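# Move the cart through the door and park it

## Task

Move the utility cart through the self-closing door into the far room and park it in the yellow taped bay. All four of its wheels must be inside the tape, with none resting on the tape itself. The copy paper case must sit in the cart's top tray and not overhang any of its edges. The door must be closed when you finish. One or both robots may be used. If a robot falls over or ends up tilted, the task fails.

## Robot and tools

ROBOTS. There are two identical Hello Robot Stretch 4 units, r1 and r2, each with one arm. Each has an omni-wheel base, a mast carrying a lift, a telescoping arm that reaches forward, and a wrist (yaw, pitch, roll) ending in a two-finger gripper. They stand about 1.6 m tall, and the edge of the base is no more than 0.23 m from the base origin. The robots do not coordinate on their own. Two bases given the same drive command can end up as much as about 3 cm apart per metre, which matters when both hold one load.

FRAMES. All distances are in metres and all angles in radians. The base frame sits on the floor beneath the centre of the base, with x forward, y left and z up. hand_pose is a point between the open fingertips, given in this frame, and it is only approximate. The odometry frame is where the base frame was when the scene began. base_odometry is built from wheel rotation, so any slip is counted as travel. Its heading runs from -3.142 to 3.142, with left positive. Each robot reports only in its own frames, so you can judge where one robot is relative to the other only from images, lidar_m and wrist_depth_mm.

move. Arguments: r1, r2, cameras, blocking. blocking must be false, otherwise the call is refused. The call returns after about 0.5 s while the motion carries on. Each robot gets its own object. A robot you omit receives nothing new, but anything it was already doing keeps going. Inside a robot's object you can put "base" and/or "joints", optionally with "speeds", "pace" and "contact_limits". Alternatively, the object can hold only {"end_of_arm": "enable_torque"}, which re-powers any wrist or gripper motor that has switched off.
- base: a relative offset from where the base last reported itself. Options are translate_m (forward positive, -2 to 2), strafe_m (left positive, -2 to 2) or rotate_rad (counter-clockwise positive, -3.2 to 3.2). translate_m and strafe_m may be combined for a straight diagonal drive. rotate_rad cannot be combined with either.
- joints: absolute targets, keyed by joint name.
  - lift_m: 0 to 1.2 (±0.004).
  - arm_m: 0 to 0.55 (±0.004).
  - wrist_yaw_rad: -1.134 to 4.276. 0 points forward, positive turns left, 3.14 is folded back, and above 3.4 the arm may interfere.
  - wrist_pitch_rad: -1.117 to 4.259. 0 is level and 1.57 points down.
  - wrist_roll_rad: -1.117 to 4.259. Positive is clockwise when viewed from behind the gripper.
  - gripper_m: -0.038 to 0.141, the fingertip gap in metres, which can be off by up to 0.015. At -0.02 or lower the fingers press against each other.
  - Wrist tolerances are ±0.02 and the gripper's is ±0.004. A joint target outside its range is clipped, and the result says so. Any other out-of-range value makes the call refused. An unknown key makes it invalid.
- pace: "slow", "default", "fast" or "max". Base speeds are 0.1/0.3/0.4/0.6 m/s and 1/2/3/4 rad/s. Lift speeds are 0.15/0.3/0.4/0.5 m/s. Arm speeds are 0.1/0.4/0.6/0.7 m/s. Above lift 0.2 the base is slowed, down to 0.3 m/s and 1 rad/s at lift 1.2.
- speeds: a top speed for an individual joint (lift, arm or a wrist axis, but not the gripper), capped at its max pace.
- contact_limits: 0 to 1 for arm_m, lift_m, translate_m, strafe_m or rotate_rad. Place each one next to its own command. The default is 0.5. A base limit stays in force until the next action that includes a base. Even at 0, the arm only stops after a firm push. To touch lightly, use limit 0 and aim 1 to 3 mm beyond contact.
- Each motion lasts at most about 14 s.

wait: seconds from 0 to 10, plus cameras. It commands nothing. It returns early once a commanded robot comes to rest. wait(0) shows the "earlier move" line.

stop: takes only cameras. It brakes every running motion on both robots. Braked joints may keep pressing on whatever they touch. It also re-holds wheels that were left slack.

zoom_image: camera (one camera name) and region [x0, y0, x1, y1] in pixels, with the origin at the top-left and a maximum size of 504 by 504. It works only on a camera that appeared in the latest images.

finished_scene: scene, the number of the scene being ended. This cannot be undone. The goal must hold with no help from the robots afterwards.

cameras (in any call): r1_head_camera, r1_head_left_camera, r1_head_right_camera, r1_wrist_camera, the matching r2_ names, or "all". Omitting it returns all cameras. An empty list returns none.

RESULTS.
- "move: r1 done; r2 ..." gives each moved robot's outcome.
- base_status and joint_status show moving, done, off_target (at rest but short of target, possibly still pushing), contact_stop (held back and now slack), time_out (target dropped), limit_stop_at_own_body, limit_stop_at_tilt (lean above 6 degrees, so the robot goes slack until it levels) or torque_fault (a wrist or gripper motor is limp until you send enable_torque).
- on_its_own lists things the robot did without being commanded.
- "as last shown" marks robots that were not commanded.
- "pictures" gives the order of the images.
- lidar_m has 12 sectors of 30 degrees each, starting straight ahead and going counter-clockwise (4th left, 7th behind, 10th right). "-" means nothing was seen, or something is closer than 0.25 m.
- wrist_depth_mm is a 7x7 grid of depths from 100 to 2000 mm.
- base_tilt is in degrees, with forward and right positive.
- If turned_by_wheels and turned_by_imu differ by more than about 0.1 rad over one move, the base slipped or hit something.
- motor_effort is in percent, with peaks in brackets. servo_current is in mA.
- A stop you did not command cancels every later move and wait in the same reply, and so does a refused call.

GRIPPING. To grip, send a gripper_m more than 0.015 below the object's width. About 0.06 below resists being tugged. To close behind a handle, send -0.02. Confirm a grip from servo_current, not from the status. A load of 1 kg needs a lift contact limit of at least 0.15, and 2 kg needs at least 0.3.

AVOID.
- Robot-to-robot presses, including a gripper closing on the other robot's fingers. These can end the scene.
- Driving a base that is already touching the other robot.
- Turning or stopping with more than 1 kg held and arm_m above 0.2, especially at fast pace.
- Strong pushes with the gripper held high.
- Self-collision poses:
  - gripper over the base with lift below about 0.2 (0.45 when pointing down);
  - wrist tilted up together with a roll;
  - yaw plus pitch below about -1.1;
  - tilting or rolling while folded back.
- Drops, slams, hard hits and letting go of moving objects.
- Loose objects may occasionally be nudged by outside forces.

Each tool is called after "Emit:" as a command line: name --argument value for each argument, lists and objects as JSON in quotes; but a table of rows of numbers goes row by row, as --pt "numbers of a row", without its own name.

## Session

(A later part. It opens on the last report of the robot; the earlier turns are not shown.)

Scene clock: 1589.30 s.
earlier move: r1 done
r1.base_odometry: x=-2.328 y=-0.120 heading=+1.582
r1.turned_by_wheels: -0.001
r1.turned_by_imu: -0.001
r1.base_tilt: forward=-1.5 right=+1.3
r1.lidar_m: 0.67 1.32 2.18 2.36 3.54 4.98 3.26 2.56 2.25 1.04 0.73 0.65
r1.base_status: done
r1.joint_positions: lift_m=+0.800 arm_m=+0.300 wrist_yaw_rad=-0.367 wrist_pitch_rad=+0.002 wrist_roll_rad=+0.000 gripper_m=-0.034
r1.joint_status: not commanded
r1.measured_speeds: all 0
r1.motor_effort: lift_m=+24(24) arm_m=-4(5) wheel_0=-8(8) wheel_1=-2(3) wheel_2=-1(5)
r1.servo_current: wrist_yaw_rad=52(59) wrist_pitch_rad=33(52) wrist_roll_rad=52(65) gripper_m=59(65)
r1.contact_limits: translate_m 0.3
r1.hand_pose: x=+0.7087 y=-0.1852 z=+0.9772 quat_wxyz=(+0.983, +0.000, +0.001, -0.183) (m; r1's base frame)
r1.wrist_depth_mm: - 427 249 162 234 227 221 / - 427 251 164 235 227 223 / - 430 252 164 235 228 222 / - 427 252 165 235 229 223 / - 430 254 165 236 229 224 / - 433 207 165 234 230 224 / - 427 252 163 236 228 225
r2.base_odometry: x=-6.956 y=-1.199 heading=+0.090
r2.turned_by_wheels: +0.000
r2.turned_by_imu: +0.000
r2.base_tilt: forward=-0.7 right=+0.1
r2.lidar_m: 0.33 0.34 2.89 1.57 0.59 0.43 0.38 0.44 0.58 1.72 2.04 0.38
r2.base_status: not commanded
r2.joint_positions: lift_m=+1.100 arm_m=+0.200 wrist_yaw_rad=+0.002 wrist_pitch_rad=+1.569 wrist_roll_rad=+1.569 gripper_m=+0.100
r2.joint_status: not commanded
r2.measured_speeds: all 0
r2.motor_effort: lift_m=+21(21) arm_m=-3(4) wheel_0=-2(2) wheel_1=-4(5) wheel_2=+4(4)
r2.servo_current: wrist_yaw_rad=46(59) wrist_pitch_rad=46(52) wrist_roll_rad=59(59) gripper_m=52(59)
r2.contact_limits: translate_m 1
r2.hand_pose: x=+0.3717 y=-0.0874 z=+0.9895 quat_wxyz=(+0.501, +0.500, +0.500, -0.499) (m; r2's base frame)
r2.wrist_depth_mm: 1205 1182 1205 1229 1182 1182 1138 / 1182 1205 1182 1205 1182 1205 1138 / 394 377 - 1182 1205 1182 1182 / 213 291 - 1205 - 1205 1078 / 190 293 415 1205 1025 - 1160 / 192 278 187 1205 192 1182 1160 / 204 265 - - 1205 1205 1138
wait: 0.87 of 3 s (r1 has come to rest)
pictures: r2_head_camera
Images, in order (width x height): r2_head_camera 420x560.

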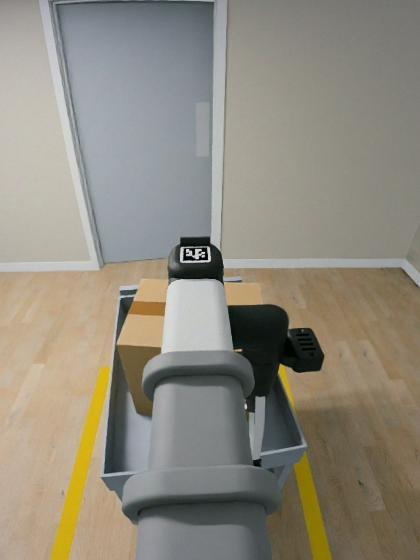

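Emit:
move --r1 '{"joints":{"gripper_m":0.1}}' --cameras '[]' --blocking false

Emit:
wait --seconds 3 --cameras '[]'

Emit:
move --r1 '{"base":{"translate_m":-0.3,"strafe_m":0.1},"pace":"slow"}' --cameras '[]' --blocking false

Emit:
wait --seconds 6 --cameras '["r1_head_camera","r1_wrist_camera","r2_head_camera","r2_head_left_camera","r1_head_right_camera"]'

Emit:
zoom_image --camera "r2_head_camera" --region '[150, 0, 270, 240]'

Scene clock: 1598.37 s.
move: r1 moving
r1.base_odometry: x=-2.328 y=-0.120 heading=+1.582
r1.turned_by_wheels: +0.000
r1.turned_by_imu: +0.000
r1.base_tilt: forward=-1.6 right=+1.3
r1.lidar_m: 0.65 1.31 2.19 2.41 3.58 4.98 3.29 2.59 2.26 1.01 0.73 0.68
r1.base_status: not commanded
r1.joint_positions: lift_m=+0.800 arm_m=+0.300 wrist_yaw_rad=-0.367 wrist_pitch_rad=+0.002 wrist_roll_rad=+0.000 gripper_m=-0.009
r1.joint_status: gripper_m moving
r1.measured_speeds: all 0
r1.motor_effort: lift_m=+24(24) arm_m=-4(4) wheel_0=-8(9) wheel_1=-2(2) wheel_2=-1(1)
r1.servo_current: wrist_yaw_rad=52(52) wrist_pitch_rad=46(46) wrist_roll_rad=39(65) gripper_m=65(78)
r1.contact_limits: translate_m 0.3
r1.hand_pose: x=+0.7087 y=-0.1852 z=+0.9772 quat_wxyz=(+0.983, +0.000, +0.001, -0.183) (m; r1's base frame)
r1.wrist_depth_mm: - 427 256 168 238 232 226 / - 427 256 169 240 232 227 / - 430 256 169 240 234 227 / - 433 259 170 241 234 228 / - 433 257 170 242 234 229 / - 436 256 171 239 235 228 / - 433 185 168 240 232 229
r2: as last shown
r2.lidar_m: 0.35 0.36 2.89 1.55 0.59 0.42 0.41 0.43 0.61 1.76 2.06 0.37
r2.motor_effort: lift_m=+21(21) arm_m=-3(4) wheel_0=-2(2) wheel_1=-5(5) wheel_2=+4(4)
r2.servo_current: wrist_yaw_rad=52(59) wrist_pitch_rad=33(46) wrist_roll_rad=39(52) gripper_m=59(59)
r2.contact_limits: translate_m 1
r2.wrist_depth_mm: 1160 1205 1205 1205 1182 1182 1160 / 1205 1182 1205 1205 1205 1229 1160 / 397 379 - 1182 1205 1205 1160 / 213 290 - 1182 - 1205 1060 / 191 294 418 1205 991 - 1160 / 192 278 187 1205 191 1182 1138 / 204 264 - - 1205 1205 1138
pictures: none
No camera images: "cameras" was empty.

Scene clock: 1599.90 s.
earlier move: r1 done
r1.base_odometry: x=-2.328 y=-0.120 heading=+1.582
r1.turned_by_wheels: +0.001
r1.turned_by_imu: +0.001
r1.base_tilt: forward=-1.6 right=+1.3
r1.lidar_m: 0.76 1.34 2.20 2.39 3.56 4.97 3.31 2.60 2.29 1.02 0.78 0.75
r1.base_status: not commanded
r1.joint_positions: lift_m=+0.800 arm_m=+0.300 wrist_yaw_rad=-0.367 wrist_pitch_rad=+0.002 wrist_roll_rad=+0.000 gripper_m=+0.100
r1.joint_status: all done
r1.measured_speeds: all 0
r1.motor_effort: lift_m=+24(24) arm_m=-4(5) wheel_0=-1(9) wheel_1=-1(2) wheel_2=-1(1)
r1.servo_current: wrist_yaw_rad=59(65) wrist_pitch_rad=46(46) wrist_roll_rad=52(72) gripper_m=46(98)
r1.contact_limits: translate_m 0.3
r1.hand_pose: x=+0.7087 y=-0.1852 z=+0.9772 quat_wxyz=(+0.983, +0.000, +0.001, -0.183) (m; r1's base frame)
r1.wrist_depth_mm: 442 421 349 266 322 310 298 / 445 421 351 268 325 310 300 / 445 421 355 268 324 309 298 / 449 421 353 270 325 312 303 / 445 427 355 263 329 312 301 / 449 427 216 265 197 309 303 / - 427 359 140 327 310 304
r2.base_odometry: x=-6.956 y=-1.199 heading=+0.090
r2.turned_by_wheels: +0.000
r2.turned_by_imu: +0.000
r2.base_tilt: forward=-0.7 right=+0.0
r2.lidar_m: 0.31 0.35 2.87 1.56 0.58 0.43 0.40 0.44 0.61 1.73 2.04 0.37
r2.base_status: not commanded
r2.joint_positions: lift_m=+1.100 arm_m=+0.200 wrist_yaw_rad=+0.002 wrist_pitch_rad=+1.569 wrist_roll_rad=+1.569 gripper_m=+0.100
r2.joint_status: not commanded
r2.measured_speeds: all 0
r2.motor_effort: lift_m=+21(21) arm_m=-4(4) wheel_0=-2(2) wheel_1=-5(5) wheel_2=+4(4)
r2.servo_current: wrist_yaw_rad=59(59) wrist_pitch_rad=39(46) wrist_roll_rad=46(59) gripper_m=59(59)
r2.contact_limits: translate_m 1
r2.hand_pose: x=+0.3717 y=-0.0874 z=+0.9895 quat_wxyz=(+0.501, +0.500, +0.500, -0.499) (m; r2's base frame)
r2.wrist_depth_mm: 1205 1182 1205 1182 1182 1205 1160 / 1229 1205 1205 1229 1205 1205 1160 / 394 377 - 1160 1229 1182 1182 / 214 291 - 1182 - 1182 1078 / 190 294 415 1205 1008 - 1138 / 192 277 188 1229 192 1205 1160 / 204 264 - - 1182 1205 1118
wait: 1.53 of 3 s (r1 has come to rest)
pictures: none
No camera images: "cameras" was empty.

Scene clock: 1600.40 s.
move: r1 moving
r1.base_odometry: x=-2.332 y=-0.132 heading=+1.582
r1.turned_by_wheels: +0.000
r1.turned_by_imu: +0.000
r1.base_tilt: forward=-1.6 right=+1.3
r1.lidar_m: 0.88 1.31 2.19 2.37 3.59 4.97 3.25 2.56 2.30 1.03 0.82 0.80
r1.base_status: translate_m moving; strafe_m moving
r1.joint_positions: lift_m=+0.800 arm_m=+0.300 wrist_yaw_rad=-0.367 wrist_pitch_rad=+0.002 wrist_roll_rad=+0.000 gripper_m=+0.100
r1.joint_status: not commanded
r1.measured_speeds: translate_m=-0.049 strafe_m=+0.016 rotate_rad=-0.002 lift_m=+0.000 arm_m=+0.000 wrist_yaw_rad=+0.000 wrist_pitch_rad=+0.000 wrist_roll_rad=+0.000
r1.motor_effort: lift_m=+24(24) arm_m=-4(5) wheel_0=-7(8) wheel_1=-4(5) wheel_2=+6(6)
r1.servo_current: wrist_yaw_rad=65(65) wrist_pitch_rad=46(46) wrist_roll_rad=39(46) gripper_m=46(46)
r1.hand_pose: x=+0.7087 y=-0.1852 z=+0.9772 quat_wxyz=(+0.983, +0.000, +0.001, -0.183) (m; r1's base frame)
r1.wrist_depth_mm: - 433 415 375 359 343 332 / - 433 415 375 364 349 330 / - 433 418 377 364 345 334 / - 436 424 377 366 347 334 / - 439 399 377 368 347 332 / - 439 210 309 198 343 336 / - 430 424 140 364 343 334
r2: as last shown
r2.lidar_m: 0.34 0.34 2.88 1.56 0.58 0.43 0.40 0.42 0.60 1.72 2.02 0.38
r2.motor_effort: lift_m=+21(22) arm_m=-4(4) wheel_0=-2(2) wheel_1=-5(5) wheel_2=+4(4)
r2.servo_current: wrist_yaw_rad=59(59) wrist_pitch_rad=39(46) wrist_roll_rad=33(52) gripper_m=52(52)
r2.contact_limits: translate_m 1
r2.wrist_depth_mm: 1205 1205 1205 1182 1182 1182 1160 / 1205 1229 1205 1205 1205 1229 1160 / 394 377 - 1205 1182 1182 1160 / 214 291 - 1205 - 1205 1078 / 191 294 413 1182 1008 - 1160 / 193 278 188 1205 191 1205 1138 / 206 264 - - 1229 1205 1160
pictures: none
No camera images: "cameras" was empty.

Scene clock: 1604.30 s.
earlier move: r1 done
r1.base_odometry: x=-2.425 y=-0.421 heading=+1.582
r1.turned_by_wheels: +0.000
r1.turned_by_imu: +0.000
r1.base_tilt: forward=-1.6 right=+1.3
r1.lidar_m: 1.17 1.79 2.30 2.49 3.76 4.67 3.13 2.46 2.41 1.44 1.12 1.09
r1.base_status: done
r1.joint_positions: lift_m=+0.800 arm_m=+0.300 wrist_yaw_rad=-0.367 wrist_pitch_rad=+0.002 wrist_roll_rad=+0.000 gripper_m=+0.100
r1.joint_status: not commanded
r1.measured_speeds: all 0
r1.motor_effort: lift_m=+24(24) arm_m=-4(5) wheel_0=-3(9) wheel_1=-4(6) wheel_2=+1(7)
r1.servo_current: wrist_yaw_rad=52(72) wrist_pitch_rad=46(52) wrist_roll_rad=39(65) gripper_m=39(52)
r1.hand_pose: x=+0.7087 y=-0.1852 z=+0.9772 quat_wxyz=(+0.983, +0.000, +0.001, -0.183) (m; r1's base frame)
r1.wrist_depth_mm: - - - - - - - / - - - - - - - / - - - - - - - / - - - - - - - / - - - - - - - / - 192 195 - 189 - - / - - - 139 - - -
r2.base_odometry: x=-6.956 y=-1.199 heading=+0.090
r2.turned_by_wheels: +0.000
r2.turned_by_imu: +0.001
r2.base_tilt: forward=-0.6 right=+0.0
r2.lidar_m: 0.34 0.35 2.88 1.55 0.59 0.42 0.40 0.42 0.58 1.73 2.04 0.39
r2.base_status: not commanded
r2.joint_positions: lift_m=+1.100 arm_m=+0.200 wrist_yaw_rad=+0.002 wrist_pitch_rad=+1.569 wrist_roll_rad=+1.569 gripper_m=+0.100
r2.joint_status: not commanded
r2.measured_speeds: all 0
r2.motor_effort: lift_m=+21(22) arm_m=-4(4) wheel_0=-2(2) wheel_1=-5(5) wheel_2=+4(4)
r2.servo_current: wrist_yaw_rad=46(59) wrist_pitch_rad=39(52) wrist_roll_rad=52(59) gripper_m=46(59)
r2.contact_limits: translate_m 1
r2.hand_pose: x=+0.3717 y=-0.0874 z=+0.9895 quat_wxyz=(+0.501, +0.500, +0.500, -0.499) (m; r2's base frame)
r2.wrist_depth_mm: 1205 1182 1205 1182 1160 1205 1160 / 1205 1205 1205 1205 1205 1205 1138 / 397 375 - 1205 1205 1182 1182 / 213 291 - 1182 - 1205 1078 / 191 294 418 1182 991 - 1160 / 192 279 187 1205 191 1182 1160 / 205 265 - - 1205 1229 1138
wait: 3.90 of 6 s (r1 has come to rest)
pictures: r1_head_camera, r1_head_right_camera, r1_wrist_camera, r2_head_camera, r2_head_left_camera
Images, in order (width x height): r1_head_camera 420x560, r1_head_right_camera 420x672, r1_wrist_camera 616x392, r2_head_camera 420x560, r2_head_left_camera 420x672.

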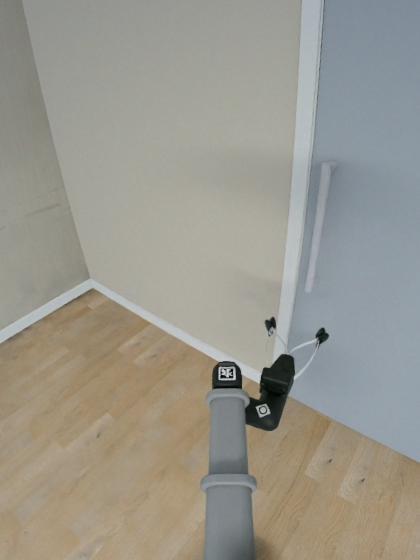

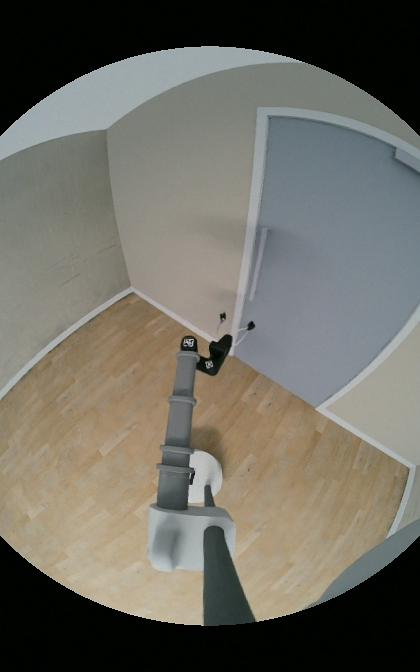

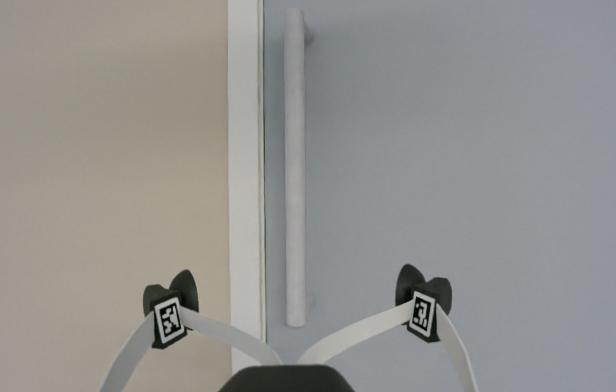

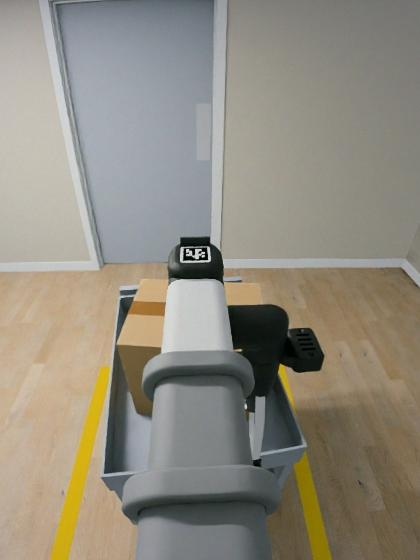

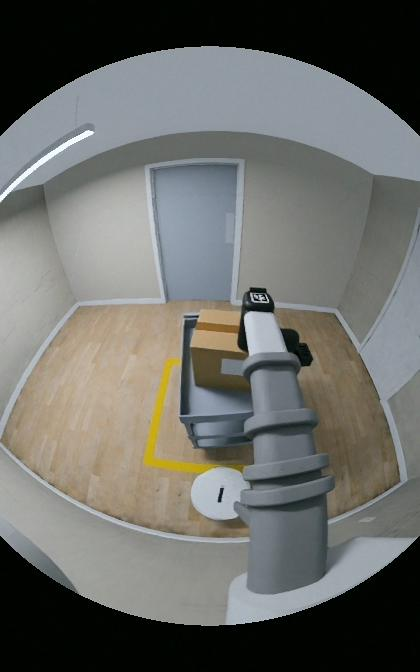

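Scaled by 2.100 from the camera's 420x560 image, which has a finer 1200x1600 frame.

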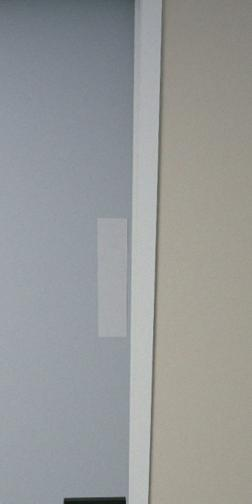

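Emit:
finished_scene --scene 2

The scene is finished: the task was done.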